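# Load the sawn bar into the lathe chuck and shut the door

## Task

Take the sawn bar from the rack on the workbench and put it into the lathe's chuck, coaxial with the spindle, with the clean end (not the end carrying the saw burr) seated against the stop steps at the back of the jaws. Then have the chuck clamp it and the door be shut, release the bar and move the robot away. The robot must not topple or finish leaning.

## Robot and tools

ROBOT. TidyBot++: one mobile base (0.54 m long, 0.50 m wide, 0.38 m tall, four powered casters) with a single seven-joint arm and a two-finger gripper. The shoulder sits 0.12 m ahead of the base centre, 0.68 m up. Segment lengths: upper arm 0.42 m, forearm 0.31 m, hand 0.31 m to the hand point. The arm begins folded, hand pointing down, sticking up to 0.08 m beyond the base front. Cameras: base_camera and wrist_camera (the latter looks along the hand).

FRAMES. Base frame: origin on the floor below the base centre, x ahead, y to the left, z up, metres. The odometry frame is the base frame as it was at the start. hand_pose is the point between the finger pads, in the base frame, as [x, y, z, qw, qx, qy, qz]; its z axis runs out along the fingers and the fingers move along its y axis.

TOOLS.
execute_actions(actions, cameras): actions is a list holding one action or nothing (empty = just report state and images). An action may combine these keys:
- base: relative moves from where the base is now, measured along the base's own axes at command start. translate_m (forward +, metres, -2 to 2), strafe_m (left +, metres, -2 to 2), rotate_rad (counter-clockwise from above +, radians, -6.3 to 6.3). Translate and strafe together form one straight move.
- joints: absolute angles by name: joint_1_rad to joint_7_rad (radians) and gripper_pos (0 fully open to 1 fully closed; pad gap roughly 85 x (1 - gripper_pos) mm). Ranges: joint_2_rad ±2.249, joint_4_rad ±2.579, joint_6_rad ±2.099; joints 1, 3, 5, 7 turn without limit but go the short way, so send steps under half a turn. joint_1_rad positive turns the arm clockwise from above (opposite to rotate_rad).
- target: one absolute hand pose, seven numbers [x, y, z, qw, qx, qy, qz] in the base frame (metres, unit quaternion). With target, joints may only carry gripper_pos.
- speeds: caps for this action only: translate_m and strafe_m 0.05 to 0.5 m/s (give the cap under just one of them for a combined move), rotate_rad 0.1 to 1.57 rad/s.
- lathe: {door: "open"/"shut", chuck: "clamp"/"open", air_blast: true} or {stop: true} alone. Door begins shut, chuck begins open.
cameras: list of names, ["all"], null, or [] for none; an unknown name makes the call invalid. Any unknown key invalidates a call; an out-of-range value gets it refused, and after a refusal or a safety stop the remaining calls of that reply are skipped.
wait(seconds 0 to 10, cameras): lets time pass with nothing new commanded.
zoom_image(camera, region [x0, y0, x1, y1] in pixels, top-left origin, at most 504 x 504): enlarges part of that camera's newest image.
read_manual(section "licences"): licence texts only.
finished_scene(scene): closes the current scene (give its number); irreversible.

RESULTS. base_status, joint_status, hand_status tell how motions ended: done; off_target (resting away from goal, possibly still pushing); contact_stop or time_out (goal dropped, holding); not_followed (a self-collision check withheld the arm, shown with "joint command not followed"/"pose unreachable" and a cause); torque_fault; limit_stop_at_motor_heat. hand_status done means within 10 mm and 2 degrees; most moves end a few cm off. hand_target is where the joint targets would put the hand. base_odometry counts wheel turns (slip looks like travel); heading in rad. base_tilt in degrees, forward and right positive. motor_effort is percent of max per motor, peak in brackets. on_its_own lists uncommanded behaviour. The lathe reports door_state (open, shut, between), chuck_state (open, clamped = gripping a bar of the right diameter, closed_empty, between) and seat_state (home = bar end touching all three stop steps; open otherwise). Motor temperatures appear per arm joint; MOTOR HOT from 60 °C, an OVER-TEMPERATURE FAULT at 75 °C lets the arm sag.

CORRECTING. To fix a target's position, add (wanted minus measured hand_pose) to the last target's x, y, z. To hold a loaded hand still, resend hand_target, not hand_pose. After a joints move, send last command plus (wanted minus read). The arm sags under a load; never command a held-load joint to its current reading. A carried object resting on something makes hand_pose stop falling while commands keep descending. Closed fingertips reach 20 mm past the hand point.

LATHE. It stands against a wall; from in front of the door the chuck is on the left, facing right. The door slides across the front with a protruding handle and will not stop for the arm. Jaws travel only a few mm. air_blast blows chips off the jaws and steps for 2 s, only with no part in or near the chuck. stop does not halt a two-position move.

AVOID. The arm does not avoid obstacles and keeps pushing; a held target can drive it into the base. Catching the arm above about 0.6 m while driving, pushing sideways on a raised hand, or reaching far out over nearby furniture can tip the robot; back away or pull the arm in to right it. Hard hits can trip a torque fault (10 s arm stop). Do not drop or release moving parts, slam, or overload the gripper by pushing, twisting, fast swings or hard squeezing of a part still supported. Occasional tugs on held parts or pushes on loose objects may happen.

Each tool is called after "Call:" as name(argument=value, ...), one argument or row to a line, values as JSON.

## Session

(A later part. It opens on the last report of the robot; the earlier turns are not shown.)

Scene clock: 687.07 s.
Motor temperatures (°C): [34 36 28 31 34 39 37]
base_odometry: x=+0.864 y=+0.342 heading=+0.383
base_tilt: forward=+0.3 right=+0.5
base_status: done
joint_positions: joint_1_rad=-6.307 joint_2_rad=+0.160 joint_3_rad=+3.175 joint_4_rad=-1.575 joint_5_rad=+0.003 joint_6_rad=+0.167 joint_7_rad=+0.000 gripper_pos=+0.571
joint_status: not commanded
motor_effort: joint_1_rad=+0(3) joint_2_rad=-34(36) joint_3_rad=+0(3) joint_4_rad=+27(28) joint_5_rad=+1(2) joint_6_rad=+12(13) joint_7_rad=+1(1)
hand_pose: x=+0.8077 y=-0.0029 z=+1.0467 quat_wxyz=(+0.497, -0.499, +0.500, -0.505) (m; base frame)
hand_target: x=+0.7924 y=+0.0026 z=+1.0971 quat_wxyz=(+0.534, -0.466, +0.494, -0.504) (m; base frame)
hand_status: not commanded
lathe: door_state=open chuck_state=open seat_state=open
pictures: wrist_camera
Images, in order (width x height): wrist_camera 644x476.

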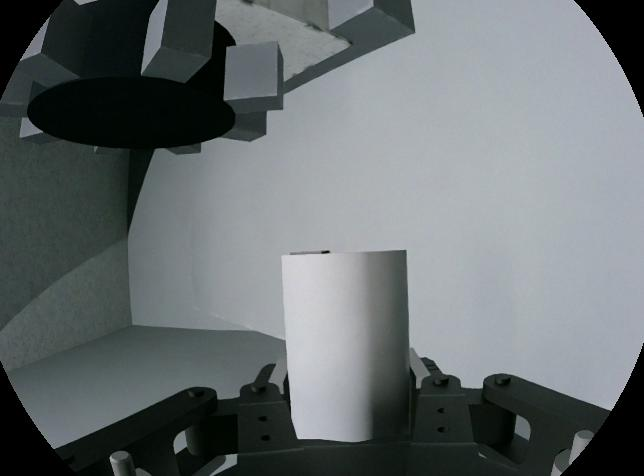

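Call:
execute_actions(
  actions=[
    {"base":{"translate_m":0.003,"strafe_m":0.016},"speeds":{"strafe_m":0.05}},
  ],
  cameras=[],
)

Call:
execute_actions(
  actions=[
    {"base":{"strafe_m":-0.014},"speeds":{"strafe_m":0.05}},
  ],
  cameras=[],
)

Call:
execute_actions(
  actions=[
    {"base":{"translate_m":-0.006,"strafe_m":0.016},"speeds":{"strafe_m":0.05}},
  ],
  cameras=[],
)

Scene clock: 707.40 s.
Motor temperatures (°C): [34 36 28 31 34 39 37]
base_odometry: x=+0.861 y=+0.358 heading=+0.383
base_tilt: forward=+0.4 right=+0.4
base_status: done
joint_positions: joint_1_rad=-6.298 joint_2_rad=+0.160 joint_3_rad=+3.177 joint_4_rad=-1.575 joint_5_rad=+0.003 joint_6_rad=+0.167 joint_7_rad=+0.000 gripper_pos=+0.571
joint_status: not commanded
motor_effort: joint_1_rad=-3(7) joint_2_rad=-35(36) joint_3_rad=-3(6) joint_4_rad=+26(28) joint_5_rad=+0(1) joint_6_rad=+12(13) joint_7_rad=+1(1)
hand_pose: x=+0.8077 y=-0.0099 z=+1.0469 quat_wxyz=(+0.494, -0.496, +0.502, -0.508) (m; base frame)
hand_target: x=+0.7924 y=+0.0026 z=+1.0971 quat_wxyz=(+0.534, -0.466, +0.494, -0.504) (m; base frame)
hand_status: not commanded
lathe: door_state=open chuck_state=open seat_state=open
pictures: none
No camera images: "cameras" was empty.

Scene clock: 708.10 s.
Motor temperatures (°C): [34 36 28 31 34 39 37]
base_odometry: x=+0.866 y=+0.345 heading=+0.384
base_tilt: forward=+0.4 right=+0.5
base_status: done
joint_positions: joint_1_rad=-6.306 joint_2_rad=+0.160 joint_3_rad=+3.176 joint_4_rad=-1.575 joint_5_rad=+0.003 joint_6_rad=+0.167 joint_7_rad=+0.000 gripper_pos=+0.571
joint_status: not commanded
motor_effort: joint_1_rad=+0(4) joint_2_rad=-35(36) joint_3_rad=+0(5) joint_4_rad=+27(28) joint_5_rad=+1(1) joint_6_rad=+12(13) joint_7_rad=+1(1)
hand_pose: x=+0.8077 y=-0.0046 z=+1.0470 quat_wxyz=(+0.496, -0.498, +0.500, -0.506) (m; base frame)
hand_target: x=+0.7924 y=+0.0026 z=+1.0971 quat_wxyz=(+0.534, -0.466, +0.494, -0.504) (m; base frame)
hand_status: not commanded
lathe: door_state=open chuck_state=open seat_state=open
pictures: none
No camera images: "cameras" was empty.

Scene clock: 708.87 s.
Motor temperatures (°C): [34 36 28 31 34 39 37]
base_odometry: x=+0.855 y=+0.357 heading=+0.384
base_tilt: forward=+0.3 right=+0.5
base_status: done
joint_positions: joint_1_rad=-6.297 joint_2_rad=+0.160 joint_3_rad=+3.178 joint_4_rad=-1.575 joint_5_rad=+0.003 joint_6_rad=+0.167 joint_7_rad=-0.001 gripper_pos=+0.571
joint_status: not commanded
motor_effort: joint_1_rad=-3(7) joint_2_rad=-35(37) joint_3_rad=-2(6) joint_4_rad=+26(29) joint_5_rad=+1(2) joint_6_rad=+12(13) joint_7_rad=+2(2)
hand_pose: x=+0.8076 y=-0.0117 z=+1.0471 quat_wxyz=(+0.494, -0.496, +0.503, -0.508) (m; base frame)
hand_target: x=+0.7924 y=+0.0026 z=+1.0971 quat_wxyz=(+0.534, -0.466, +0.494, -0.504) (m; base frame)
hand_status: not commanded
lathe: door_state=open chuck_state=open seat_state=open
pictures: none
No camera images: "cameras" was empty.

Call:
execute_actions(
  actions=[
    {"base":{"strafe_m":-0.08}},
  ],
  cameras=[],
)

Call:
execute_actions(
  actions=[
    {"joints":{"joint_7_rad":1.57}},
  ],
  cameras=["wrist_camera"],
)

Call:
execute_actions(
  actions=[
    {"joints":{"joint_7_rad":3.13}},
  ],
  cameras=["wrist_camera"],
)

Scene clock: 714.27 s.
Motor temperatures (°C): [34 36 28 31 34 39 37]
base_odometry: x=+0.885 y=+0.283 heading=+0.384
base_tilt: forward=+0.4 right=+0.5
base_status: done
joint_positions: joint_1_rad=-6.308 joint_2_rad=+0.160 joint_3_rad=+3.175 joint_4_rad=-1.575 joint_5_rad=+0.003 joint_6_rad=+0.167 joint_7_rad=-0.001 gripper_pos=+0.571
joint_status: not commanded
motor_effort: joint_1_rad=+0(4) joint_2_rad=-35(36) joint_3_rad=+0(3) joint_4_rad=+27(28) joint_5_rad=+0(2) joint_6_rad=+12(13) joint_7_rad=+2(2)
hand_pose: x=+0.8077 y=-0.0018 z=+1.0471 quat_wxyz=(+0.497, -0.499, +0.499, -0.504) (m; base frame)
hand_target: x=+0.7924 y=+0.0026 z=+1.0971 quat_wxyz=(+0.534, -0.466, +0.494, -0.504) (m; base frame)
hand_status: not commanded
lathe: door_state=open chuck_state=open seat_state=open
pictures: none
No camera images: "cameras" was empty.

Scene clock: 716.43 s.
Motor temperatures (°C): [34 36 28 31 34 39 37]
base_odometry: x=+0.885 y=+0.283 heading=+0.384
base_tilt: forward=+0.4 right=+0.5
base_status: not commanded
joint_positions: joint_1_rad=-6.308 joint_2_rad=+0.160 joint_3_rad=+3.175 joint_4_rad=-1.575 joint_5_rad=+0.003 joint_6_rad=+0.167 joint_7_rad=+1.520 gripper_pos=+0.571
joint_status: all done
motor_effort: joint_1_rad=+0(1) joint_2_rad=-35(35) joint_3_rad=+0(1) joint_4_rad=+27(28) joint_5_rad=+1(1) joint_6_rad=+12(12) joint_7_rad=+1(2)
hand_pose: x=+0.8077 y=-0.0018 z=+1.0471 quat_wxyz=(+0.013, -0.706, +0.018, -0.708) (m; base frame)
hand_target: x=+0.7924 y=+0.0026 z=+1.0971 quat_wxyz=(+0.003, -0.679, +0.004, -0.734) (m; base frame)
hand_status: not commanded
lathe: door_state=open chuck_state=open seat_state=open
pictures: wrist_camera
Images, in order (width x height): wrist_camera 644x476.

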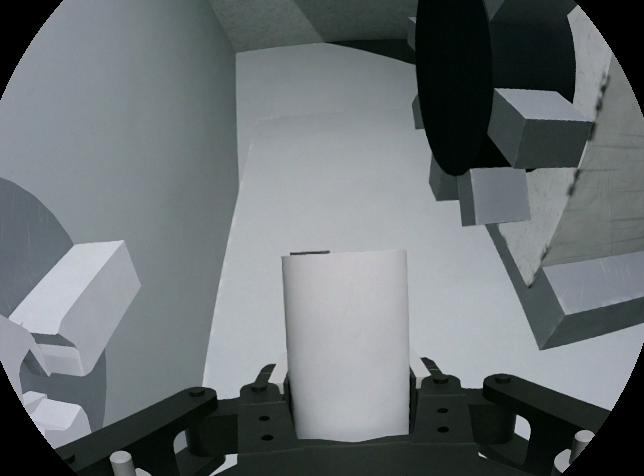

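Scene clock: 718.53 s.
Motor temperatures (°C): [34 36 28 31 34 39 37]
base_odometry: x=+0.885 y=+0.283 heading=+0.384
base_tilt: forward=+0.4 right=+0.5
base_status: not commanded
joint_positions: joint_1_rad=-6.308 joint_2_rad=+0.160 joint_3_rad=+3.175 joint_4_rad=-1.575 joint_5_rad=+0.003 joint_6_rad=+0.167 joint_7_rad=+3.079 gripper_pos=+0.571
joint_status: all done
motor_effort: joint_1_rad=+0(0) joint_2_rad=-35(35) joint_3_rad=+0(1) joint_4_rad=+27(28) joint_5_rad=+1(1) joint_6_rad=+12(13) joint_7_rad=+1(2)
hand_pose: x=+0.8077 y=-0.0018 z=+1.0471 quat_wxyz=(-0.489, -0.514, -0.484, -0.513) (m; base frame)
hand_target: x=+0.7924 y=+0.0026 z=+1.0971 quat_wxyz=(-0.514, -0.485, -0.475, -0.524) (m; base frame)
hand_status: not commanded
lathe: door_state=open chuck_state=open seat_state=open
pictures: wrist_camera
Images, in order (width x height): wrist_camera 644x476.

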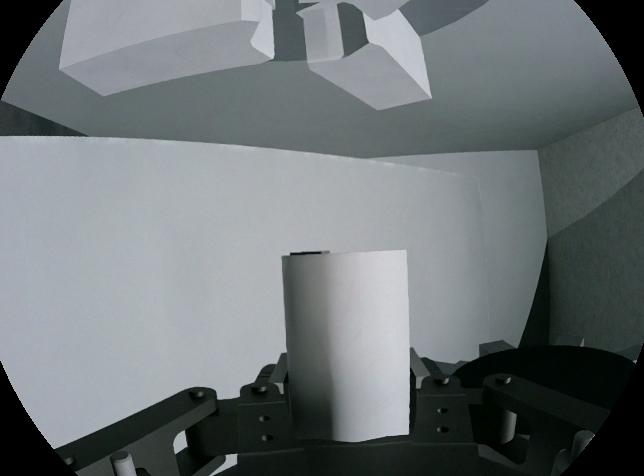

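Call:
zoom_image(
  camera="wrist_camera",
  region=[50, 0, 450, 120],
)

Scaled by 1.260.

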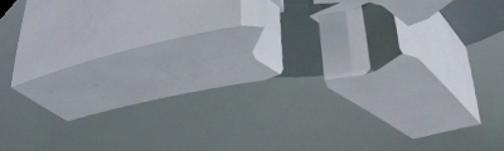

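Call:
execute_actions(
  actions=[
    {"base":{"strafe_m":0.03},"speeds":{"strafe_m":0.1}},
  ],
  cameras=["wrist_camera"],
)

Call:
zoom_image(
  camera="wrist_camera",
  region=[60, 0, 460, 200],
)

Scene clock: 769.60 s.
Motor temperatures (°C): [34 36 28 31 34 39 37]
base_odometry: x=+0.874 y=+0.311 heading=+0.384
base_tilt: forward=+0.3 right=+0.5
base_status: done
joint_positions: joint_1_rad=-6.315 joint_2_rad=+0.160 joint_3_rad=+3.174 joint_4_rad=-1.575 joint_5_rad=+0.003 joint_6_rad=+0.167 joint_7_rad=+3.080 gripper_pos=+0.571
joint_status: not commanded
motor_effort: joint_1_rad=+0(3) joint_2_rad=-35(36) joint_3_rad=+0(2) joint_4_rad=+27(28) joint_5_rad=+1(1) joint_6_rad=+12(13) joint_7_rad=+1(1)
hand_pose: x=+0.8077 y=+0.0029 z=+1.0471 quat_wxyz=(-0.487, -0.512, -0.485, -0.514) (m; base frame)
hand_target: x=+0.7924 y=+0.0026 z=+1.0971 quat_wxyz=(-0.514, -0.485, -0.475, -0.524) (m; base frame)
hand_status: not commanded
lathe: door_state=open chuck_state=open seat_state=open
pictures: wrist_camera
Images, in order (width x height): wrist_camera 644x476.

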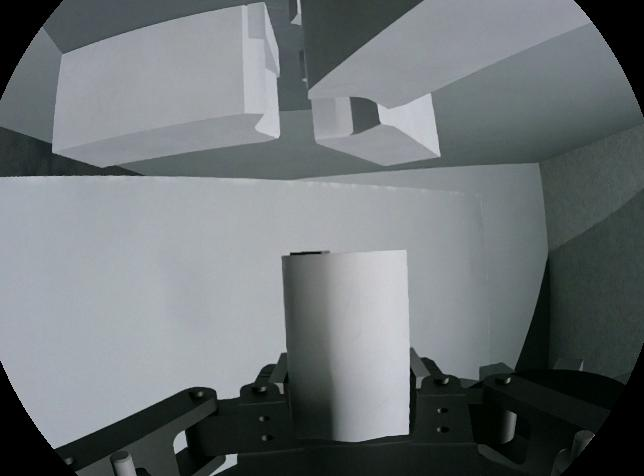

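Scaled by 1.260.

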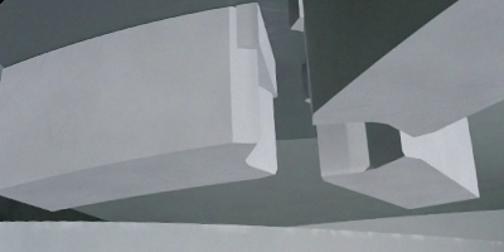

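Call:
execute_actions(
  actions=[
    {"base":{"strafe_m":-0.035}},
  ],
  cameras=[],
)

Call:
execute_actions(
  actions=[
    {"joints":{"joint_7_rad":1.5,"joint_1_rad":-6.295}},
  ],
  cameras=[],
)

Call:
execute_actions(
  actions=[
    {"joints":{"joint_7_rad":-0.05},"base":{"translate_m":0.009}},
  ],
  cameras=[],
)

Scene clock: 817.60 s.
Motor temperatures (°C): [34 37 28 31 34 39 37]
base_odometry: x=+0.887 y=+0.278 heading=+0.385
base_tilt: forward=+0.4 right=+0.5
base_status: done
joint_positions: joint_1_rad=-6.307 joint_2_rad=+0.160 joint_3_rad=+3.174 joint_4_rad=-1.575 joint_5_rad=+0.003 joint_6_rad=+0.167 joint_7_rad=+3.080 gripper_pos=+0.571
joint_status: not commanded
motor_effort: joint_1_rad=+0(3) joint_2_rad=-35(35) joint_3_rad=+0(3) joint_4_rad=+27(28) joint_5_rad=+1(1) joint_6_rad=+12(13) joint_7_rad=+1(1)
hand_pose: x=+0.8077 y=-0.0022 z=+1.0471 quat_wxyz=(-0.489, -0.514, -0.483, -0.512) (m; base frame)
hand_target: x=+0.7924 y=+0.0026 z=+1.0971 quat_wxyz=(-0.514, -0.485, -0.475, -0.524) (m; base frame)
hand_status: not commanded
lathe: door_state=open chuck_state=open seat_state=open
pictures: none
No camera images: "cameras" was empty.

Scene clock: 819.77 s.
Motor temperatures (°C): [34 37 28 31 34 39 37]
base_odometry: x=+0.887 y=+0.278 heading=+0.385
base_tilt: forward=+0.4 right=+0.5
base_status: not commanded
joint_positions: joint_1_rad=-6.307 joint_2_rad=+0.160 joint_3_rad=+3.174 joint_4_rad=-1.575 joint_5_rad=+0.003 joint_6_rad=+0.167 joint_7_rad=+1.550 gripper_pos=+0.571
joint_status: all done
motor_effort: joint_1_rad=+0(1) joint_2_rad=-35(35) joint_3_rad=+1(1) joint_4_rad=+27(28) joint_5_rad=+0(1) joint_6_rad=+12(13) joint_7_rad=+1(2)
hand_pose: x=+0.8077 y=-0.0024 z=+1.0471 quat_wxyz=(+0.002, -0.706, +0.008, -0.708) (m; base frame)
hand_target: x=+0.7924 y=-0.0088 z=+1.0971 quat_wxyz=(+0.023, -0.678, +0.033, -0.734) (m; base frame)
hand_status: not commanded
lathe: door_state=open chuck_state=open seat_state=open
pictures: none
No camera images: "cameras" was empty.

Scene clock: 821.87 s.
Motor temperatures (°C): [34 37 28 31 34 39 37]
base_odometry: x=+0.895 y=+0.282 heading=+0.385
base_tilt: forward=+0.4 right=+0.5
base_status: done
joint_positions: joint_1_rad=-6.306 joint_2_rad=+0.158 joint_3_rad=+3.174 joint_4_rad=-1.574 joint_5_rad=+0.003 joint_6_rad=+0.167 joint_7_rad=+0.001 gripper_pos=+0.571
joint_status: all done
motor_effort: joint_1_rad=+0(1) joint_2_rad=-34(38) joint_3_rad=+0(2) joint_4_rad=+27(29) joint_5_rad=+1(1) joint_6_rad=+12(13) joint_7_rad=+2(2)
hand_pose: x=+0.8073 y=-0.0033 z=+1.0485 quat_wxyz=(+0.497, -0.498, +0.499, -0.506) (m; base frame)
hand_target: x=+0.7924 y=-0.0088 z=+1.0971 quat_wxyz=(+0.530, -0.461, +0.498, -0.508) (m; base frame)
hand_status: not commanded
lathe: door_state=open chuck_state=open seat_state=open
pictures: none
No camera images: "cameras" was empty.

Call:
execute_actions(
  actions=[
    {"joints":{"joint_4_rad":-1.546},"base":{"strafe_m":0.062,"translate_m":0.001},"speeds":{"strafe_m":0.15}},
  ],
  cameras=[],
)

Call:
execute_actions(
  actions=[
    {"base":{"strafe_m":0.022},"speeds":{"strafe_m":0.05}},
  ],
  cameras=[],
)

Scene clock: 828.97 s.
Motor temperatures (°C): [34 37 28 31 34 39 37]
base_odometry: x=+0.873 y=+0.340 heading=+0.385
base_tilt: forward=+0.3 right=+0.5
base_status: done
joint_positions: joint_1_rad=-6.299 joint_2_rad=+0.158 joint_3_rad=+3.174 joint_4_rad=-1.574 joint_5_rad=+0.003 joint_6_rad=+0.167 joint_7_rad=+0.000 gripper_pos=+0.571
joint_status: all done
motor_effort: joint_1_rad=+0(3) joint_2_rad=-34(35) joint_3_rad=+0(3) joint_4_rad=+27(28) joint_5_rad=+1(1) joint_6_rad=+12(13) joint_7_rad=+1(2)
hand_pose: x=+0.8072 y=-0.0079 z=+1.0485 quat_wxyz=(+0.495, -0.497, +0.500, -0.507) (m; base frame)
hand_target: x=+0.7923 y=-0.0089 z=+1.0921 quat_wxyz=(+0.528, -0.463, +0.500, -0.507) (m; base frame)
hand_status: not commanded
lathe: door_state=open chuck_state=open seat_state=open
pictures: none
No camera images: "cameras" was empty.

Scene clock: 829.87 s.
Motor temperatures (°C): [34 37 28 31 34 39 37]
base_odometry: x=+0.865 y=+0.360 heading=+0.385
base_tilt: forward=+0.4 right=+0.5
base_status: done
joint_positions: joint_1_rad=-6.298 joint_2_rad=+0.158 joint_3_rad=+3.174 joint_4_rad=-1.574 joint_5_rad=+0.003 joint_6_rad=+0.167 joint_7_rad=+0.000 gripper_pos=+0.571
joint_status: not commanded
motor_effort: joint_1_rad=+0(3) joint_2_rad=-34(35) joint_3_rad=+0(3) joint_4_rad=+27(28) joint_5_rad=+0(1) joint_6_rad=+12(13) joint_7_rad=+1(1)
hand_pose: x=+0.8072 y=-0.0087 z=+1.0485 quat_wxyz=(+0.495, -0.496, +0.501, -0.508) (m; base frame)
hand_target: x=+0.7923 y=-0.0089 z=+1.0921 quat_wxyz=(+0.528, -0.463, +0.500, -0.507) (m; base frame)
hand_status: not commanded
lathe: door_state=open chuck_state=open seat_state=open
pictures: none
No camera images: "cameras" was empty.

Call:
execute_actions(
  actions=[
    {"base":{"strafe_m":0.014},"speeds":{"strafe_m":0.05}},
  ],
  cameras=["wrist_camera"],
)

Scene clock: 833.23 s.
Motor temperatures (°C): [34 37 28 31 34 39 37]
base_odometry: x=+0.860 y=+0.373 heading=+0.385
base_tilt: forward=+0.4 right=+0.4
base_status: done
joint_positions: joint_1_rad=-6.297 joint_2_rad=+0.158 joint_3_rad=+3.174 joint_4_rad=-1.574 joint_5_rad=+0.003 joint_6_rad=+0.167 joint_7_rad=+0.000 gripper_pos=+0.571
joint_status: not commanded
motor_effort: joint_1_rad=+0(4) joint_2_rad=-35(35) joint_3_rad=+0(4) joint_4_rad=+27(28) joint_5_rad=+1(1) joint_6_rad=+12(13) joint_7_rad=+1(1)
hand_pose: x=+0.8072 y=-0.0090 z=+1.0485 quat_wxyz=(+0.495, -0.496, +0.501, -0.508) (m; base frame)
hand_target: x=+0.7923 y=-0.0089 z=+1.0921 quat_wxyz=(+0.528, -0.463, +0.500, -0.507) (m; base frame)
hand_status: not commanded
lathe: door_state=open chuck_state=open seat_state=open
pictures: wrist_camera
Images, in order (width x height): wrist_camera 644x476.

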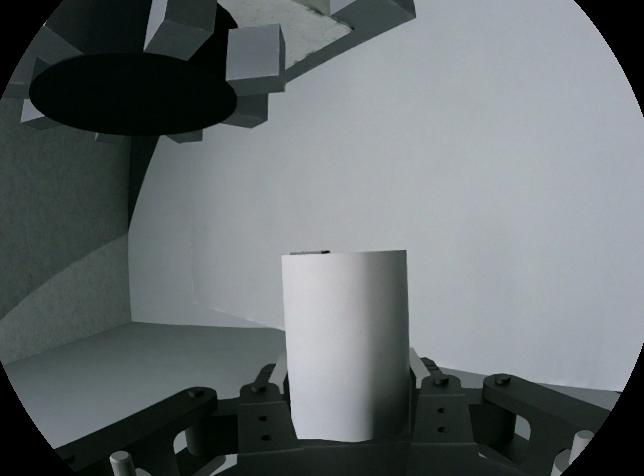

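Call:
execute_actions(
  actions=[
    {"base":{"strafe_m":0.010},"speeds":{"strafe_m":0.05}},
  ],
  cameras=[],
)

Scene clock: 836.87 s.
Motor temperatures (°C): [34 37 28 31 34 39 37]
base_odometry: x=+0.856 y=+0.382 heading=+0.386
base_tilt: forward=+0.4 right=+0.5
base_status: done
joint_positions: joint_1_rad=-6.298 joint_2_rad=+0.158 joint_3_rad=+3.174 joint_4_rad=-1.574 joint_5_rad=+0.003 joint_6_rad=+0.167 joint_7_rad=+0.000 gripper_pos=+0.571
joint_status: not commanded
motor_effort: joint_1_rad=+0(3) joint_2_rad=-34(35) joint_3_rad=+0(3) joint_4_rad=+27(28) joint_5_rad=+0(1) joint_6_rad=+12(13) joint_7_rad=+1(1)
hand_pose: x=+0.8072 y=-0.0081 z=+1.0485 quat_wxyz=(+0.495, -0.497, +0.501, -0.507) (m; base frame)
hand_target: x=+0.7923 y=-0.0089 z=+1.0921 quat_wxyz=(+0.528, -0.463, +0.500, -0.507) (m; base frame)
hand_status: not commanded
lathe: door_state=open chuck_state=open seat_state=open
pictures: none
No camera images: "cameras" was empty.

Call:
execute_actions(
  actions=[
    {"base":{"strafe_m":0.007},"speeds":{"strafe_m":0.05}},
  ],
  cameras=[],
)

Call:
execute_actions(
  actions=[
    {"base":{"strafe_m":0.007},"speeds":{"strafe_m":0.05}},
  ],
  cameras=[],
)

Scene clock: 841.03 s.
Motor temperatures (°C): [34 37 28 31 34 39 37]
base_odometry: x=+0.853 y=+0.389 heading=+0.387
base_tilt: forward=+0.3 right=+0.5
base_status: done
joint_positions: joint_1_rad=-6.291 joint_2_rad=+0.158 joint_3_rad=+3.174 joint_4_rad=-1.574 joint_5_rad=+0.003 joint_6_rad=+0.167 joint_7_rad=+0.000 gripper_pos=+0.571
joint_status: not commanded
motor_effort: joint_1_rad=-1(4) joint_2_rad=-36(36) joint_3_rad=-1(4) joint_4_rad=+29(30) joint_5_rad=+0(2) joint_6_rad=+13(14) joint_7_rad=+1(1)
hand_pose: x=+0.8071 y=-0.0131 z=+1.0485 quat_wxyz=(+0.493, -0.495, +0.502, -0.509) (m; base frame)
hand_target: x=+0.7923 y=-0.0089 z=+1.0921 quat_wxyz=(+0.528, -0.463, +0.500, -0.507) (m; base frame)
hand_status: not commanded
lathe: door_state=open chuck_state=open seat_state=open
pictures: none
No camera images: "cameras" was empty.

Scene clock: 841.67 s.
Motor temperatures (°C): [34 37 28 31 34 39 37]
base_odometry: x=+0.851 y=+0.395 heading=+0.387
base_tilt: forward=+0.4 right=+0.5
base_status: done
joint_positions: joint_1_rad=-6.282 joint_2_rad=+0.158 joint_3_rad=+3.176 joint_4_rad=-1.574 joint_5_rad=+0.003 joint_6_rad=+0.167 joint_7_rad=+0.000 gripper_pos=+0.571
joint_status: not commanded
motor_effort: joint_1_rad=-3(6) joint_2_rad=-35(37) joint_3_rad=-3(6) joint_4_rad=+30(32) joint_5_rad=+0(1) joint_6_rad=+15(15) joint_7_rad=+1(1)
hand_pose: x=+0.8070 y=-0.0202 z=+1.0485 quat_wxyz=(+0.491, -0.492, +0.505, -0.512) (m; base frame)
hand_target: x=+0.7923 y=-0.0089 z=+1.0921 quat_wxyz=(+0.528, -0.463, +0.500, -0.507) (m; base frame)
hand_status: not commanded
lathe: door_state=open chuck_state=open seat_state=open
pictures: none
No camera images: "cameras" was empty.

Call:
execute_actions(
  actions=[
    {"base":{"strafe_m":-0.009},"speeds":{"strafe_m":0.05}},
  ],
  cameras=[],
)

Call:
execute_actions(
  actions=[
    {"lathe":{"chuck":"clamp"}},
  ],
  cameras=[],
)

Call:
wait(
  seconds=1.5,
  cameras=["wrist_camera"],
)

Scene clock: 847.03 s.
Motor temperatures (°C): [34 37 28 31 34 39 37]
base_odometry: x=+0.854 y=+0.387 heading=+0.387
base_tilt: forward=+0.3 right=+0.5
base_status: done
joint_positions: joint_1_rad=-6.293 joint_2_rad=+0.158 joint_3_rad=+3.175 joint_4_rad=-1.574 joint_5_rad=+0.003 joint_6_rad=+0.167 joint_7_rad=+0.000 gripper_pos=+0.571
joint_status: not commanded
motor_effort: joint_1_rad=+0(3) joint_2_rad=-35(35) joint_3_rad=+0(3) joint_4_rad=+29(31) joint_5_rad=+0(1) joint_6_rad=+13(15) joint_7_rad=+1(1)
hand_pose: x=+0.8072 y=-0.0128 z=+1.0485 quat_wxyz=(+0.493, -0.495, +0.502, -0.509) (m; base frame)
hand_target: x=+0.7923 y=-0.0089 z=+1.0921 quat_wxyz=(+0.528, -0.463, +0.500, -0.507) (m; base frame)
hand_status: not commanded
lathe: door_state=open chuck_state=open seat_state=open
pictures: none
No camera images: "cameras" was empty.

Scene clock: 847.33 s.
Motor temperatures (°C): [34 37 28 31 34 39 37]
base_odometry: x=+0.854 y=+0.387 heading=+0.387
base_tilt: forward=+0.4 right=+0.4
base_status: not commanded
joint_positions: joint_1_rad=-6.293 joint_2_rad=+0.158 joint_3_rad=+3.175 joint_4_rad=-1.574 joint_5_rad=+0.003 joint_6_rad=+0.165 joint_7_rad=+0.000 gripper_pos=+0.571
joint_status: not commanded
motor_effort: joint_1_rad=-2(2) joint_2_rad=-34(36) joint_3_rad=-1(2) joint_4_rad=+33(33) joint_5_rad=+0(1) joint_6_rad=+16(16) joint_7_rad=+0(1)
hand_pose: x=+0.8071 y=-0.0128 z=+1.0481 quat_wxyz=(+0.493, -0.495, +0.503, -0.509) (m; base frame)
hand_target: x=+0.7923 y=-0.0089 z=+1.0921 quat_wxyz=(+0.528, -0.463, +0.500, -0.507) (m; base frame)
hand_status: not commanded
lathe: door_state=open chuck_state=between seat_state=open
pictures: none
No camera images: "cameras" was empty.

Scene clock: 848.83 s.
Motor temperatures (°C): [34 37 28 31 34 39 37]
base_odometry: x=+0.854 y=+0.387 heading=+0.387
base_tilt: forward=+0.3 right=+0.5
base_status: not commanded
joint_positions: joint_1_rad=-6.293 joint_2_rad=+0.154 joint_3_rad=+3.175 joint_4_rad=-1.578 joint_5_rad=+0.000 joint_6_rad=+0.159 joint_7_rad=-0.019 gripper_pos=+0.571
joint_status: not commanded
motor_effort: joint_1_rad=-1(2) joint_2_rad=-32(36) joint_3_rad=+0(2) joint_4_rad=+33(33) joint_5_rad=+2(1) joint_6_rad=+16(16) joint_7_rad=+2(1)
hand_pose: x=+0.8053 y=-0.0128 z=+1.0464 quat_wxyz=(+0.497, -0.491, +0.510, -0.502) (m; base frame)
hand_target: x=+0.7923 y=-0.0089 z=+1.0921 quat_wxyz=(+0.528, -0.463, +0.500, -0.507) (m; base frame)
hand_status: not commanded
wait: 1.50 s; at rest by 0.63 s
lathe: door_state=open chuck_state=clamped seat_state=open
pictures: wrist_camera
Images, in order (width x height): wrist_camera 644x476.

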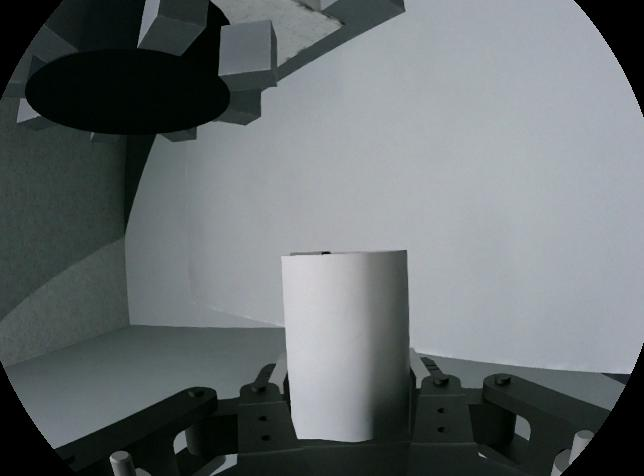

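Call:
execute_actions(
  actions=[
    {"joints":{"gripper_pos":0.25}},
  ],
  cameras=["wrist_camera"],
)

Scene clock: 855.07 s.
Motor temperatures (°C): [34 37 28 31 34 39 37]
base_odometry: x=+0.854 y=+0.387 heading=+0.387
base_tilt: forward=+0.3 right=+0.5
base_status: not commanded
joint_positions: joint_1_rad=-6.293 joint_2_rad=+0.152 joint_3_rad=+3.175 joint_4_rad=-1.560 joint_5_rad=+0.000 joint_6_rad=+0.159 joint_7_rad=-0.019 gripper_pos=+0.250
joint_status: all done
motor_effort: joint_1_rad=+0(1) joint_2_rad=-34(40) joint_3_rad=+0(1) joint_4_rad=+26(34) joint_5_rad=+1(2) joint_6_rad=+12(16) joint_7_rad=+1(2)
hand_pose: x=+0.8053 y=-0.0128 z=+1.0595 quat_wxyz=(+0.502, -0.486, +0.504, -0.507) (m; base frame)
hand_target: x=+0.7923 y=-0.0089 z=+1.0921 quat_wxyz=(+0.528, -0.463, +0.500, -0.507) (m; base frame)
hand_status: not commanded
lathe: door_state=open chuck_state=clamped seat_state=open
pictures: wrist_camera
Images, in order (width x height): wrist_camera 644x476.

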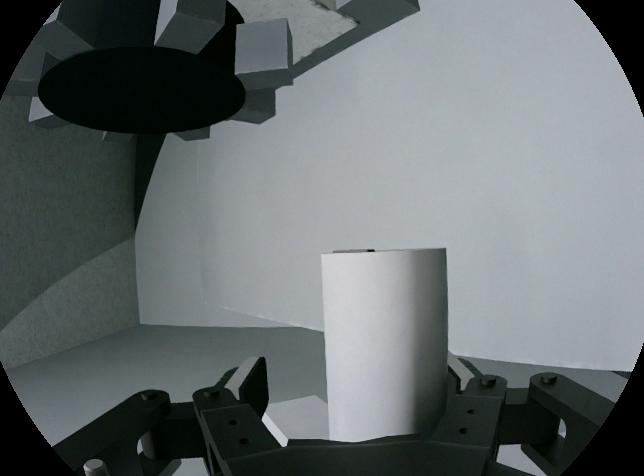

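Call:
execute_actions(
  actions=[
    {"joints":{"joint_4_rad":-1.572,"joint_7_rad":-0.04}},
  ],
  cameras=[],
)

Scene clock: 859.33 s.
Motor temperatures (°C): [34 37 28 31 34 39 37]
base_odometry: x=+0.854 y=+0.387 heading=+0.387
base_tilt: forward=+0.3 right=+0.5
base_status: not commanded
joint_positions: joint_1_rad=-6.293 joint_2_rad=+0.151 joint_3_rad=+3.175 joint_4_rad=-1.561 joint_5_rad=+0.000 joint_6_rad=+0.159 joint_7_rad=-0.019 gripper_pos=+0.250
joint_status: all done
motor_effort: joint_1_rad=+0(0) joint_2_rad=-33(34) joint_3_rad=+0(1) joint_4_rad=+25(27) joint_5_rad=+1(1) joint_6_rad=+11(12) joint_7_rad=+1(2)
hand_pose: x=+0.8048 y=-0.0128 z=+1.0592 quat_wxyz=(+0.502, -0.486, +0.505, -0.507) (m; base frame)
hand_target: x=+0.7919 y=-0.0089 z=+1.0759 quat_wxyz=(+0.519, -0.472, +0.505, -0.503) (m; base frame)
hand_status: not commanded
lathe: door_state=open chuck_state=clamped seat_state=open
pictures: none
No camera images: "cameras" was empty.

Call:
execute_actions(
  actions=[
    {"joints":{"joint_4_rad":-1.600}},
  ],
  cameras=[],
)

Scene clock: 862.77 s.
Motor temperatures (°C): [34 37 28 31 34 39 37]
base_odometry: x=+0.854 y=+0.387 heading=+0.387
base_tilt: forward=+0.4 right=+0.5
base_status: not commanded
joint_positions: joint_1_rad=-6.293 joint_2_rad=+0.140 joint_3_rad=+3.175 joint_4_rad=-1.573 joint_5_rad=+0.000 joint_6_rad=+0.159 joint_7_rad=-0.019 gripper_pos=+0.250
joint_status: all done
motor_effort: joint_1_rad=+0(0) joint_2_rad=-29(34) joint_3_rad=+0(1) joint_4_rad=+23(25) joint_5_rad=+1(1) joint_6_rad=+9(11) joint_7_rad=+2(2)
hand_pose: x=+0.8006 y=-0.0129 z=+1.0586 quat_wxyz=(+0.502, -0.487, +0.505, -0.506) (m; base frame)
hand_target: x=+0.7910 y=-0.0089 z=+1.0584 quat_wxyz=(+0.512, -0.479, +0.512, -0.496) (m; base frame)
hand_status: not commanded
lathe: door_state=open chuck_state=clamped seat_state=open
pictures: none
No camera images: "cameras" was empty.

Call:
execute_actions(
  actions=[
    {"joints":{"joint_2_rad":0.145}},
  ],
  cameras=[],
)

Scene clock: 867.30 s.
Motor temperatures (°C): [34 37 28 31 34 39 37]
base_odometry: x=+0.854 y=+0.387 heading=+0.387
base_tilt: forward=+0.4 right=+0.5
base_status: not commanded
joint_positions: joint_1_rad=-6.293 joint_2_rad=+0.144 joint_3_rad=+3.175 joint_4_rad=-1.573 joint_5_rad=+0.000 joint_6_rad=+0.159 joint_7_rad=-0.019 gripper_pos=+0.250
joint_status: all done
motor_effort: joint_1_rad=+0(0) joint_2_rad=-29(30) joint_3_rad=+0(1) joint_4_rad=+23(24) joint_5_rad=+1(1) joint_6_rad=+9(9) joint_7_rad=+1(1)
hand_pose: x=+0.8020 y=-0.0129 z=+1.0561 quat_wxyz=(+0.501, -0.488, +0.506, -0.505) (m; base frame)
hand_target: x=+0.8009 y=-0.0088 z=+1.0402 quat_wxyz=(+0.505, -0.486, +0.519, -0.490) (m; base frame)
hand_status: not commanded
lathe: door_state=open chuck_state=clamped seat_state=open
pictures: none
No camera images: "cameras" was empty.

Call:
execute_actions(
  actions=[
    {"joints":{"joint_2_rad":0.16}},
  ],
  cameras=["wrist_camera"],
)

Scene clock: 869.83 s.
Motor temperatures (°C): [34 36 28 31 34 39 37]
base_odometry: x=+0.854 y=+0.387 heading=+0.387
base_tilt: forward=+0.3 right=+0.4
base_status: not commanded
joint_positions: joint_1_rad=-6.293 joint_2_rad=+0.151 joint_3_rad=+3.175 joint_4_rad=-1.573 joint_5_rad=+0.000 joint_6_rad=+0.159 joint_7_rad=-0.019 gripper_pos=+0.250
joint_status: all done
motor_effort: joint_1_rad=+0(0) joint_2_rad=-29(30) joint_3_rad=+0(1) joint_4_rad=+23(23) joint_5_rad=+0(1) joint_6_rad=+9(9) joint_7_rad=+1(1)
hand_pose: x=+0.8045 y=-0.0128 z=+1.0514 quat_wxyz=(+0.499, -0.489, +0.508, -0.504) (m; base frame)
hand_target: x=+0.8062 y=-0.0088 z=+1.0299 quat_wxyz=(+0.501, -0.490, +0.523, -0.486) (m; base frame)
hand_status: not commanded
lathe: door_state=open chuck_state=clamped seat_state=open
pictures: wrist_camera
Images, in order (width x height): wrist_camera 644x476.

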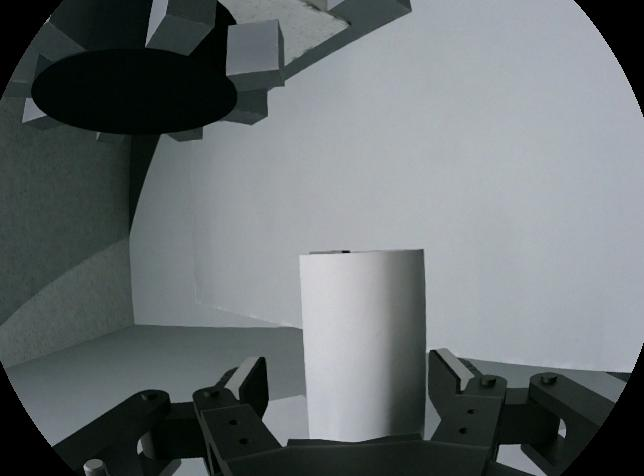

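Call:
execute_actions(
  actions=[
    {"joints":{"joint_2_rad":0.168},"base":{"translate_m":-0.034},"speeds":{"translate_m":0.1}},
  ],
  cameras=[],
)

Call:
execute_actions(
  actions=[
    {"joints":{"joint_1_rad":-6.32},"base":{"strafe_m":-0.034},"speeds":{"strafe_m":0.1}},
  ],
  cameras=["wrist_camera"],
)

Scene clock: 875.97 s.
Motor temperatures (°C): [34 36 28 31 34 39 37]
base_odometry: x=+0.822 y=+0.374 heading=+0.387
base_tilt: forward=+0.3 right=+0.5
base_status: done
joint_positions: joint_1_rad=-6.293 joint_2_rad=+0.165 joint_3_rad=+3.175 joint_4_rad=-1.575 joint_5_rad=+0.000 joint_6_rad=+0.159 joint_7_rad=-0.019 gripper_pos=+0.250
joint_status: all done
motor_effort: joint_1_rad=+0(1) joint_2_rad=-29(32) joint_3_rad=+0(1) joint_4_rad=+22(24) joint_5_rad=+0(2) joint_6_rad=+9(9) joint_7_rad=+1(1)
hand_pose: x=+0.8096 y=-0.0128 z=+1.0407 quat_wxyz=(+0.495, -0.493, +0.512, -0.500) (m; base frame)
hand_target: x=+0.8090 y=-0.0087 z=+1.0244 quat_wxyz=(+0.498, -0.492, +0.525, -0.484) (m; base frame)
hand_status: not commanded
lathe: door_state=open chuck_state=clamped seat_state=open
pictures: none
No camera images: "cameras" was empty.

Scene clock: 877.00 s.
Motor temperatures (°C): [34 36 28 31 34 39 37]
base_odometry: x=+0.835 y=+0.342 heading=+0.387
base_tilt: forward=+0.4 right=+0.5
base_status: done
joint_positions: joint_1_rad=-6.315 joint_2_rad=+0.165 joint_3_rad=+3.175 joint_4_rad=-1.575 joint_5_rad=+0.000 joint_6_rad=+0.159 joint_7_rad=-0.019 gripper_pos=+0.250
joint_status: all done
motor_effort: joint_1_rad=+0(2) joint_2_rad=-29(30) joint_3_rad=+0(2) joint_4_rad=+23(23) joint_5_rad=+0(1) joint_6_rad=+8(9) joint_7_rad=+1(1)
hand_pose: x=+0.8097 y=+0.0024 z=+1.0407 quat_wxyz=(+0.500, -0.499, +0.506, -0.495) (m; base frame)
hand_target: x=+0.8090 y=+0.0085 z=+1.0244 quat_wxyz=(+0.504, -0.498, +0.519, -0.478) (m; base frame)
hand_status: not commanded
lathe: door_state=open chuck_state=clamped seat_state=open
pictures: wrist_camera
Images, in order (width x height): wrist_camera 644x476.

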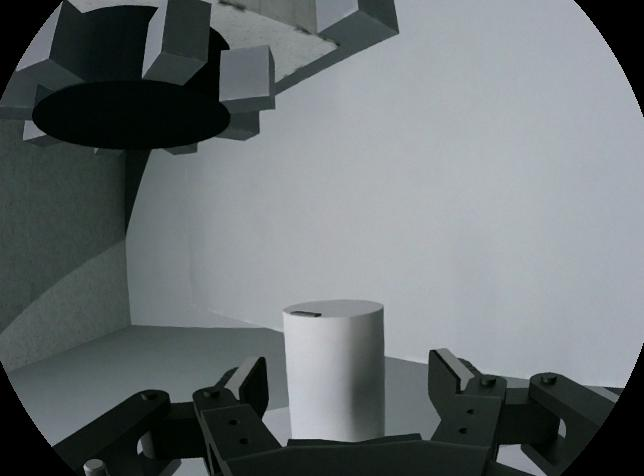

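Call:
execute_actions(
  actions=[
    {"joints":{"joint_2_rad":0.140}},
  ],
  cameras=[],
)

Scene clock: 883.27 s.
Motor temperatures (°C): [34 36 28 31 34 39 37]
base_odometry: x=+0.835 y=+0.342 heading=+0.387
base_tilt: forward=+0.4 right=+0.5
base_status: not commanded
joint_positions: joint_1_rad=-6.315 joint_2_rad=+0.157 joint_3_rad=+3.175 joint_4_rad=-1.575 joint_5_rad=+0.000 joint_6_rad=+0.159 joint_7_rad=-0.019 gripper_pos=+0.250
joint_status: all done
motor_effort: joint_1_rad=+0(0) joint_2_rad=-29(31) joint_3_rad=+0(1) joint_4_rad=+23(23) joint_5_rad=+1(2) joint_6_rad=+9(9) joint_7_rad=+1(1)
hand_pose: x=+0.8067 y=+0.0023 z=+1.0464 quat_wxyz=(+0.503, -0.497, +0.504, -0.497) (m; base frame)
hand_target: x=+0.7991 y=+0.0082 z=+1.0436 quat_wxyz=(+0.512, -0.491, +0.512, -0.485) (m; base frame)
hand_status: not commanded
lathe: door_state=open chuck_state=clamped seat_state=open
pictures: none
No camera images: "cameras" was empty.

Call:
execute_actions(
  actions=[
    {"joints":{"gripper_pos":0.5}},
  ],
  cameras=[],
)

Call:
execute_actions(
  actions=[
    {"joints":{"gripper_pos":0.8}},
  ],
  cameras=["wrist_camera"],
)

Scene clock: 886.33 s.
Motor temperatures (°C): [34 36 28 31 34 39 37]
base_odometry: x=+0.835 y=+0.342 heading=+0.387
base_tilt: forward=+0.4 right=+0.5
base_status: not commanded
joint_positions: joint_1_rad=-6.315 joint_2_rad=+0.157 joint_3_rad=+3.175 joint_4_rad=-1.575 joint_5_rad=+0.000 joint_6_rad=+0.159 joint_7_rad=-0.019 gripper_pos=+0.500
joint_status: all done
motor_effort: joint_1_rad=+0(0) joint_2_rad=-29(29) joint_3_rad=+0(1) joint_4_rad=+23(23) joint_5_rad=+1(1) joint_6_rad=+9(9) joint_7_rad=+1(1)
hand_pose: x=+0.8067 y=+0.0023 z=+1.0464 quat_wxyz=(+0.503, -0.497, +0.504, -0.497) (m; base frame)
hand_target: x=+0.7991 y=+0.0082 z=+1.0436 quat_wxyz=(+0.512, -0.491, +0.512, -0.485) (m; base frame)
hand_status: not commanded
lathe: door_state=open chuck_state=clamped seat_state=open
pictures: none
No camera images: "cameras" was empty.

Scene clock: 887.03 s.
Motor temperatures (°C): [34 36 28 31 34 39 37]
base_odometry: x=+0.835 y=+0.342 heading=+0.387
base_tilt: forward=+0.3 right=+0.5
base_status: not commanded
joint_positions: joint_1_rad=-6.315 joint_2_rad=+0.154 joint_3_rad=+3.175 joint_4_rad=-1.580 joint_5_rad=+0.000 joint_6_rad=+0.159 joint_7_rad=-0.019 gripper_pos=+0.615
joint_status: gripper_pos off_target (ended at +0.615, target +0.800)
motor_effort: joint_1_rad=+0(1) joint_2_rad=-30(32) joint_3_rad=+0(1) joint_4_rad=+22(27) joint_5_rad=+0(1) joint_6_rad=+8(11) joint_7_rad=+1(1)
hand_pose: x=+0.8053 y=+0.0023 z=+1.0455 quat_wxyz=(+0.502, -0.497, +0.505, -0.496) (m; base frame)
hand_target: x=+0.7991 y=+0.0082 z=+1.0436 quat_wxyz=(+0.512, -0.491, +0.512, -0.485) (m; base frame)
hand_status: not commanded
lathe: door_state=open chuck_state=clamped seat_state=open
pictures: wrist_camera
Images, in order (width x height): wrist_camera 644x476.

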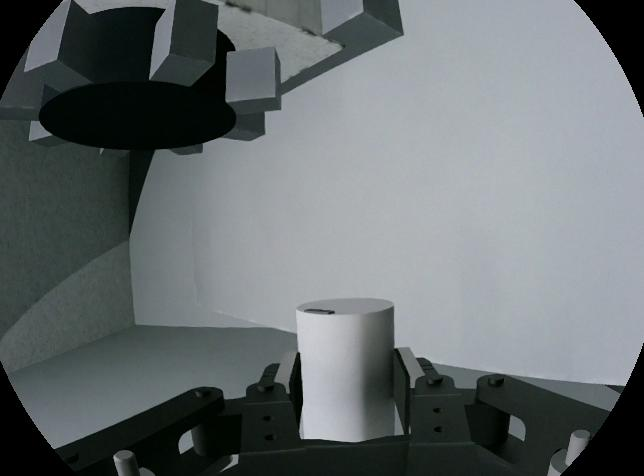

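Call:
execute_actions(
  actions=[
    {"joints":{"gripper_pos":1.0,"joint_2_rad":0.120,"joint_4_rad":-1.555}},
  ],
  cameras=[],
)

Call:
execute_actions(
  actions=[
    {"lathe":{"chuck":"open"}},
  ],
  cameras=[],
)

Call:
wait(
  seconds=1,
  cameras=["wrist_camera"],
)

Scene clock: 894.13 s.
Motor temperatures (°C): [34 36 28 31 34 39 37]
base_odometry: x=+0.835 y=+0.342 heading=+0.387
base_tilt: forward=+0.4 right=+0.5
base_status: not commanded
joint_positions: joint_1_rad=-6.315 joint_2_rad=+0.154 joint_3_rad=+3.175 joint_4_rad=-1.579 joint_5_rad=+0.000 joint_6_rad=+0.159 joint_7_rad=-0.019 gripper_pos=+0.615
joint_status: gripper_pos off_target (ended at +0.615, target +1.000); the others done
motor_effort: joint_1_rad=+0(1) joint_2_rad=-33(34) joint_3_rad=+0(1) joint_4_rad=+27(27) joint_5_rad=+0(1) joint_6_rad=+12(12) joint_7_rad=+1(1)
hand_pose: x=+0.8053 y=+0.0023 z=+1.0460 quat_wxyz=(+0.502, -0.497, +0.504, -0.496) (m; base frame)
hand_target: x=+0.7930 y=+0.0080 z=+1.0851 quat_wxyz=(+0.529, -0.475, +0.495, -0.500) (m; base frame)
hand_status: not commanded
lathe: door_state=open chuck_state=clamped seat_state=open
pictures: none
No camera images: "cameras" was empty.

Scene clock: 894.43 s.
Motor temperatures (°C): [34 36 28 31 34 39 37]
base_odometry: x=+0.835 y=+0.342 heading=+0.387
base_tilt: forward=+0.4 right=+0.5
base_status: not commanded
joint_positions: joint_1_rad=-6.315 joint_2_rad=+0.154 joint_3_rad=+3.175 joint_4_rad=-1.579 joint_5_rad=+0.000 joint_6_rad=+0.159 joint_7_rad=-0.019 gripper_pos=+0.615
joint_status: not commanded
motor_effort: joint_1_rad=+0(1) joint_2_rad=-35(35) joint_3_rad=+0(1) joint_4_rad=+28(28) joint_5_rad=+0(1) joint_6_rad=+13(13) joint_7_rad=+0(1)
hand_pose: x=+0.8053 y=+0.0023 z=+1.0460 quat_wxyz=(+0.502, -0.497, +0.504, -0.496) (m; base frame)
hand_target: x=+0.7930 y=+0.0080 z=+1.0851 quat_wxyz=(+0.529, -0.475, +0.495, -0.500) (m; base frame)
hand_status: not commanded
lathe: door_state=open chuck_state=between seat_state=open
pictures: none
No camera images: "cameras" was empty.

Scene clock: 895.43 s.
Motor temperatures (°C): [34 36 28 31 34 39 37]
base_odometry: x=+0.835 y=+0.342 heading=+0.387
base_tilt: forward=+0.3 right=+0.5
base_status: not commanded
joint_positions: joint_1_rad=-6.315 joint_2_rad=+0.154 joint_3_rad=+3.175 joint_4_rad=-1.579 joint_5_rad=+0.000 joint_6_rad=+0.159 joint_7_rad=-0.019 gripper_pos=+0.615
joint_status: not commanded
motor_effort: joint_1_rad=+0(1) joint_2_rad=-35(35) joint_3_rad=+0(1) joint_4_rad=+26(28) joint_5_rad=+0(1) joint_6_rad=+12(13) joint_7_rad=+1(1)
hand_pose: x=+0.8053 y=+0.0023 z=+1.0460 quat_wxyz=(+0.502, -0.497, +0.504, -0.496) (m; base frame)
hand_target: x=+0.7930 y=+0.0080 z=+1.0851 quat_wxyz=(+0.529, -0.475, +0.495, -0.500) (m; base frame)
hand_status: not commanded
wait: 1.00 s; at rest by 0.27 s
lathe: door_state=open chuck_state=open seat_state=open
pictures: wrist_camera
Images, in order (width x height): wrist_camera 644x476.

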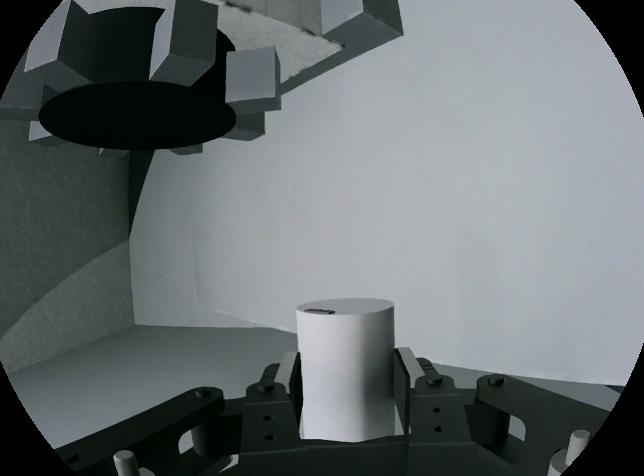

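Call:
execute_actions(
  actions=[
    {"base":{"strafe_m":0.012},"speeds":{"strafe_m":0.05}},
  ],
  cameras=[],
)

Call:
execute_actions(
  actions=[
    {"base":{"strafe_m":0.008},"speeds":{"strafe_m":0.05}},
  ],
  cameras=[],
)

Scene clock: 899.47 s.
Motor temperatures (°C): [34 36 28 31 34 39 37]
base_odometry: x=+0.831 y=+0.354 heading=+0.387
base_tilt: forward=+0.4 right=+0.5
base_status: done
joint_positions: joint_1_rad=-6.303 joint_2_rad=+0.154 joint_3_rad=+3.177 joint_4_rad=-1.579 joint_5_rad=+0.000 joint_6_rad=+0.159 joint_7_rad=-0.019 gripper_pos=+0.615
joint_status: not commanded
motor_effort: joint_1_rad=-3(5) joint_2_rad=-35(36) joint_3_rad=-2(5) joint_4_rad=+27(28) joint_5_rad=+1(1) joint_6_rad=+13(13) joint_7_rad=+1(1)
hand_pose: x=+0.8053 y=-0.0070 z=+1.0460 quat_wxyz=(+0.499, -0.494, +0.508, -0.500) (m; base frame)
hand_target: x=+0.7930 y=+0.0080 z=+1.0851 quat_wxyz=(+0.529, -0.475, +0.495, -0.500) (m; base frame)
hand_status: not commanded
lathe: door_state=open chuck_state=open seat_state=open
pictures: none
No camera images: "cameras" was empty.

Scene clock: 900.07 s.
Motor temperatures (°C): [34 36 28 31 34 39 37]
base_odometry: x=+0.828 y=+0.361 heading=+0.387
base_tilt: forward=+0.4 right=+0.5
base_status: done
joint_positions: joint_1_rad=-6.296 joint_2_rad=+0.154 joint_3_rad=+3.181 joint_4_rad=-1.579 joint_5_rad=+0.000 joint_6_rad=+0.159 joint_7_rad=-0.019 gripper_pos=+0.615
joint_status: not commanded
motor_effort: joint_1_rad=-5(9) joint_2_rad=-35(36) joint_3_rad=-4(8) joint_4_rad=+28(28) joint_5_rad=+0(1) joint_6_rad=+13(13) joint_7_rad=+1(1)
hand_pose: x=+0.8053 y=-0.0139 z=+1.0460 quat_wxyz=(+0.496, -0.491, +0.510, -0.502) (m; base frame)
hand_target: x=+0.7930 y=+0.0080 z=+1.0851 quat_wxyz=(+0.529, -0.475, +0.495, -0.500) (m; base frame)
hand_status: not commanded
lathe: door_state=open chuck_state=open seat_state=open
pictures: none
No camera images: "cameras" was empty.

Call:
execute_actions(
  actions=[
    {"base":{"strafe_m":-0.016},"joints":{"joint_1_rad":-6.36},"speeds":{"strafe_m":0.05}},
  ],
  cameras=["wrist_camera"],
)

Scene clock: 908.93 s.
Motor temperatures (°C): [34 36 28 31 34 39 37]
base_odometry: x=+0.834 y=+0.346 heading=+0.386
base_tilt: forward=+0.3 right=+0.4
base_status: done
joint_positions: joint_1_rad=-6.325 joint_2_rad=+0.154 joint_3_rad=+3.182 joint_4_rad=-1.579 joint_5_rad=+0.000 joint_6_rad=+0.159 joint_7_rad=-0.019 gripper_pos=+0.615
joint_status: all done
motor_effort: joint_1_rad=-6(8) joint_2_rad=-34(35) joint_3_rad=-6(7) joint_4_rad=+27(29) joint_5_rad=+1(2) joint_6_rad=+13(13) joint_7_rad=+1(1)
hand_pose: x=+0.8054 y=+0.0046 z=+1.0460 quat_wxyz=(+0.503, -0.498, +0.504, -0.496) (m; base frame)
hand_target: x=+0.7922 y=+0.0349 z=+1.0851 quat_wxyz=(+0.538, -0.485, +0.485, -0.489) (m; base frame)
hand_status: not commanded
lathe: door_state=open chuck_state=open seat_state=open
pictures: wrist_camera
Images, in order (width x height): wrist_camera 644x476.

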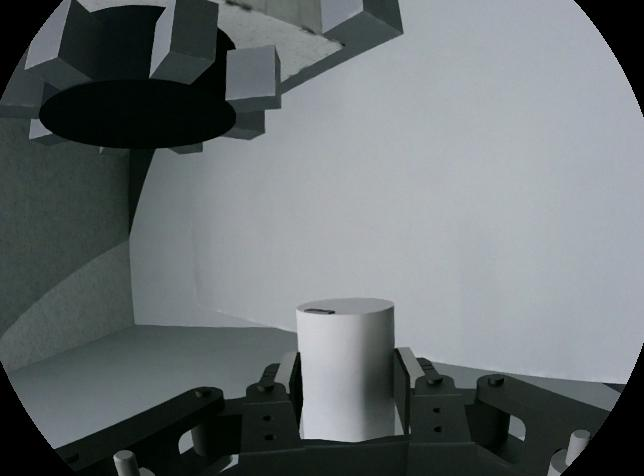

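Call:
execute_actions(
  actions=[
    {"lathe":{"chuck":"clamp"}},
  ],
  cameras=[],
)

Call:
wait(
  seconds=1,
  cameras=[],
)

Scene clock: 912.23 s.
Motor temperatures (°C): [34 36 28 31 34 39 37]
base_odometry: x=+0.834 y=+0.346 heading=+0.386
base_tilt: forward=+0.3 right=+0.5
base_status: not commanded
joint_positions: joint_1_rad=-6.325 joint_2_rad=+0.154 joint_3_rad=+3.182 joint_4_rad=-1.579 joint_5_rad=+0.000 joint_6_rad=+0.159 joint_7_rad=-0.019 gripper_pos=+0.615
joint_status: not commanded
motor_effort: joint_1_rad=-6(6) joint_2_rad=-36(36) joint_3_rad=-6(6) joint_4_rad=+28(28) joint_5_rad=+1(2) joint_6_rad=+13(13) joint_7_rad=+1(1)
hand_pose: x=+0.8054 y=+0.0047 z=+1.0460 quat_wxyz=(+0.503, -0.498, +0.503, -0.496) (m; base frame)
hand_target: x=+0.7922 y=+0.0349 z=+1.0851 quat_wxyz=(+0.538, -0.485, +0.485, -0.489) (m; base frame)
hand_status: not commanded
lathe: door_state=open chuck_state=between seat_state=home
pictures: none
No camera images: "cameras" was empty.

Scene clock: 913.23 s.
Motor temperatures (°C): [34 36 28 31 34 39 37]
base_odometry: x=+0.834 y=+0.346 heading=+0.386
base_tilt: forward=+0.3 right=+0.5
base_status: not commanded
joint_positions: joint_1_rad=-6.325 joint_2_rad=+0.153 joint_3_rad=+3.182 joint_4_rad=-1.579 joint_5_rad=+0.000 joint_6_rad=+0.159 joint_7_rad=-0.019 gripper_pos=+0.615
joint_status: not commanded
motor_effort: joint_1_rad=-6(6) joint_2_rad=-33(36) joint_3_rad=-5(6) joint_4_rad=+30(28) joint_5_rad=+1(2) joint_6_rad=+14(13) joint_7_rad=+1(1)
hand_pose: x=+0.8052 y=+0.0047 z=+1.0462 quat_wxyz=(+0.503, -0.498, +0.503, -0.496) (m; base frame)
hand_target: x=+0.7922 y=+0.0349 z=+1.0851 quat_wxyz=(+0.538, -0.485, +0.485, -0.489) (m; base frame)
hand_status: not commanded
wait: 1.00 s; at rest by 0.57 s
lathe: door_state=open chuck_state=clamped seat_state=home
pictures: none
No camera images: "cameras" was empty.

Call:
execute_actions(
  actions=[
    {"joints":{"joint_1_rad":-6.325}},
  ],
  cameras=[],
)

Call:
execute_actions(
  actions=[
    {"joints":{"gripper_pos":0}},
  ],
  cameras=["wrist_camera"],
)

Scene clock: 916.70 s.
Motor temperatures (°C): [34 36 28 31 34 39 37]
base_odometry: x=+0.834 y=+0.346 heading=+0.386
base_tilt: forward=+0.4 right=+0.5
base_status: not commanded
joint_positions: joint_1_rad=-6.324 joint_2_rad=+0.153 joint_3_rad=+3.182 joint_4_rad=-1.579 joint_5_rad=+0.000 joint_6_rad=+0.159 joint_7_rad=-0.019 gripper_pos=+0.615
joint_status: all done
motor_effort: joint_1_rad=-2(6) joint_2_rad=-34(34) joint_3_rad=-2(5) joint_4_rad=+29(31) joint_5_rad=+1(1) joint_6_rad=+14(14) joint_7_rad=+1(1)
hand_pose: x=+0.8052 y=+0.0042 z=+1.0462 quat_wxyz=(+0.503, -0.498, +0.504, -0.496) (m; base frame)
hand_target: x=+0.7930 y=+0.0114 z=+1.0851 quat_wxyz=(+0.530, -0.476, +0.494, -0.499) (m; base frame)
hand_status: not commanded
lathe: door_state=open chuck_state=clamped seat_state=home
pictures: none
No camera images: "cameras" was empty.

Scene clock: 917.80 s.
Motor temperatures (°C): [34 36 28 31 34 39 37]
base_odometry: x=+0.834 y=+0.346 heading=+0.386
base_tilt: forward=+0.4 right=+0.5
base_status: not commanded
joint_positions: joint_1_rad=-6.325 joint_2_rad=+0.132 joint_3_rad=+3.182 joint_4_rad=-1.560 joint_5_rad=+0.000 joint_6_rad=+0.159 joint_7_rad=-0.019 gripper_pos=+0.000
joint_status: all done
motor_effort: joint_1_rad=+0(3) joint_2_rad=-28(39) joint_3_rad=+0(3) joint_4_rad=+22(30) joint_5_rad=+0(1) joint_6_rad=+9(14) joint_7_rad=+1(2)
hand_pose: x=+0.7980 y=+0.0048 z=+1.0727 quat_wxyz=(+0.513, -0.488, +0.493, -0.505) (m; base frame)
hand_target: x=+0.7930 y=+0.0114 z=+1.0851 quat_wxyz=(+0.530, -0.476, +0.494, -0.499) (m; base frame)
hand_status: not commanded
lathe: door_state=open chuck_state=clamped seat_state=home
pictures: wrist_camera
Images, in order (width x height): wrist_camera 644x476.

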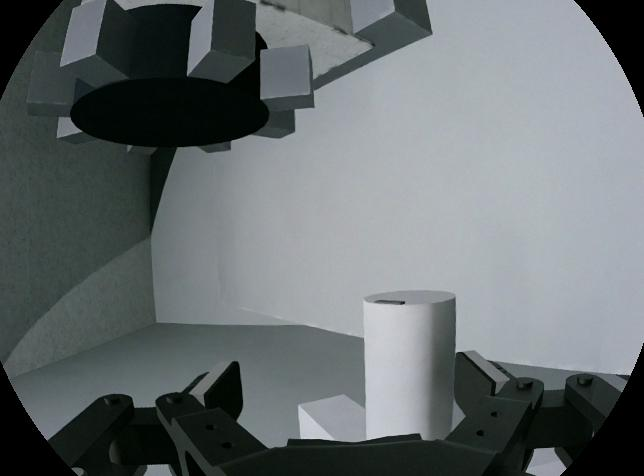

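Call:
execute_actions(
  actions=[
    {"joints":{"joint_2_rad":0.15,"joint_4_rad":-1.585}},
  ],
  cameras=["wrist_camera"],
)

Scene clock: 921.63 s.
Motor temperatures (°C): [34 36 28 31 34 39 37]
base_odometry: x=+0.834 y=+0.346 heading=+0.386
base_tilt: forward=+0.4 right=+0.4
base_status: not commanded
joint_positions: joint_1_rad=-6.325 joint_2_rad=+0.144 joint_3_rad=+3.182 joint_4_rad=-1.566 joint_5_rad=+0.000 joint_6_rad=+0.159 joint_7_rad=-0.019 gripper_pos=+0.000
joint_status: all done
motor_effort: joint_1_rad=+0(0) joint_2_rad=-29(31) joint_3_rad=+1(1) joint_4_rad=+23(25) joint_5_rad=+0(2) joint_6_rad=+9(9) joint_7_rad=+1(1)
hand_pose: x=+0.8024 y=+0.0050 z=+1.0605 quat_wxyz=(+0.509, -0.492, +0.498, -0.501) (m; base frame)
hand_target: x=+0.8035 y=+0.0118 z=+1.0461 quat_wxyz=(+0.514, -0.491, +0.509, -0.485) (m; base frame)
hand_status: not commanded
lathe: door_state=open chuck_state=clamped seat_state=home
pictures: wrist_camera
Images, in order (width x height): wrist_camera 644x476.

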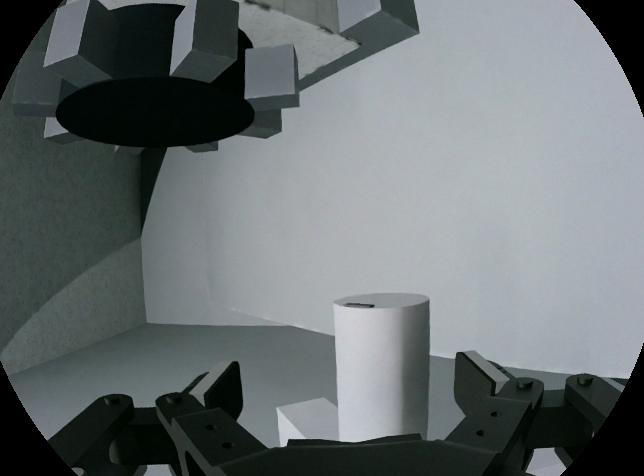

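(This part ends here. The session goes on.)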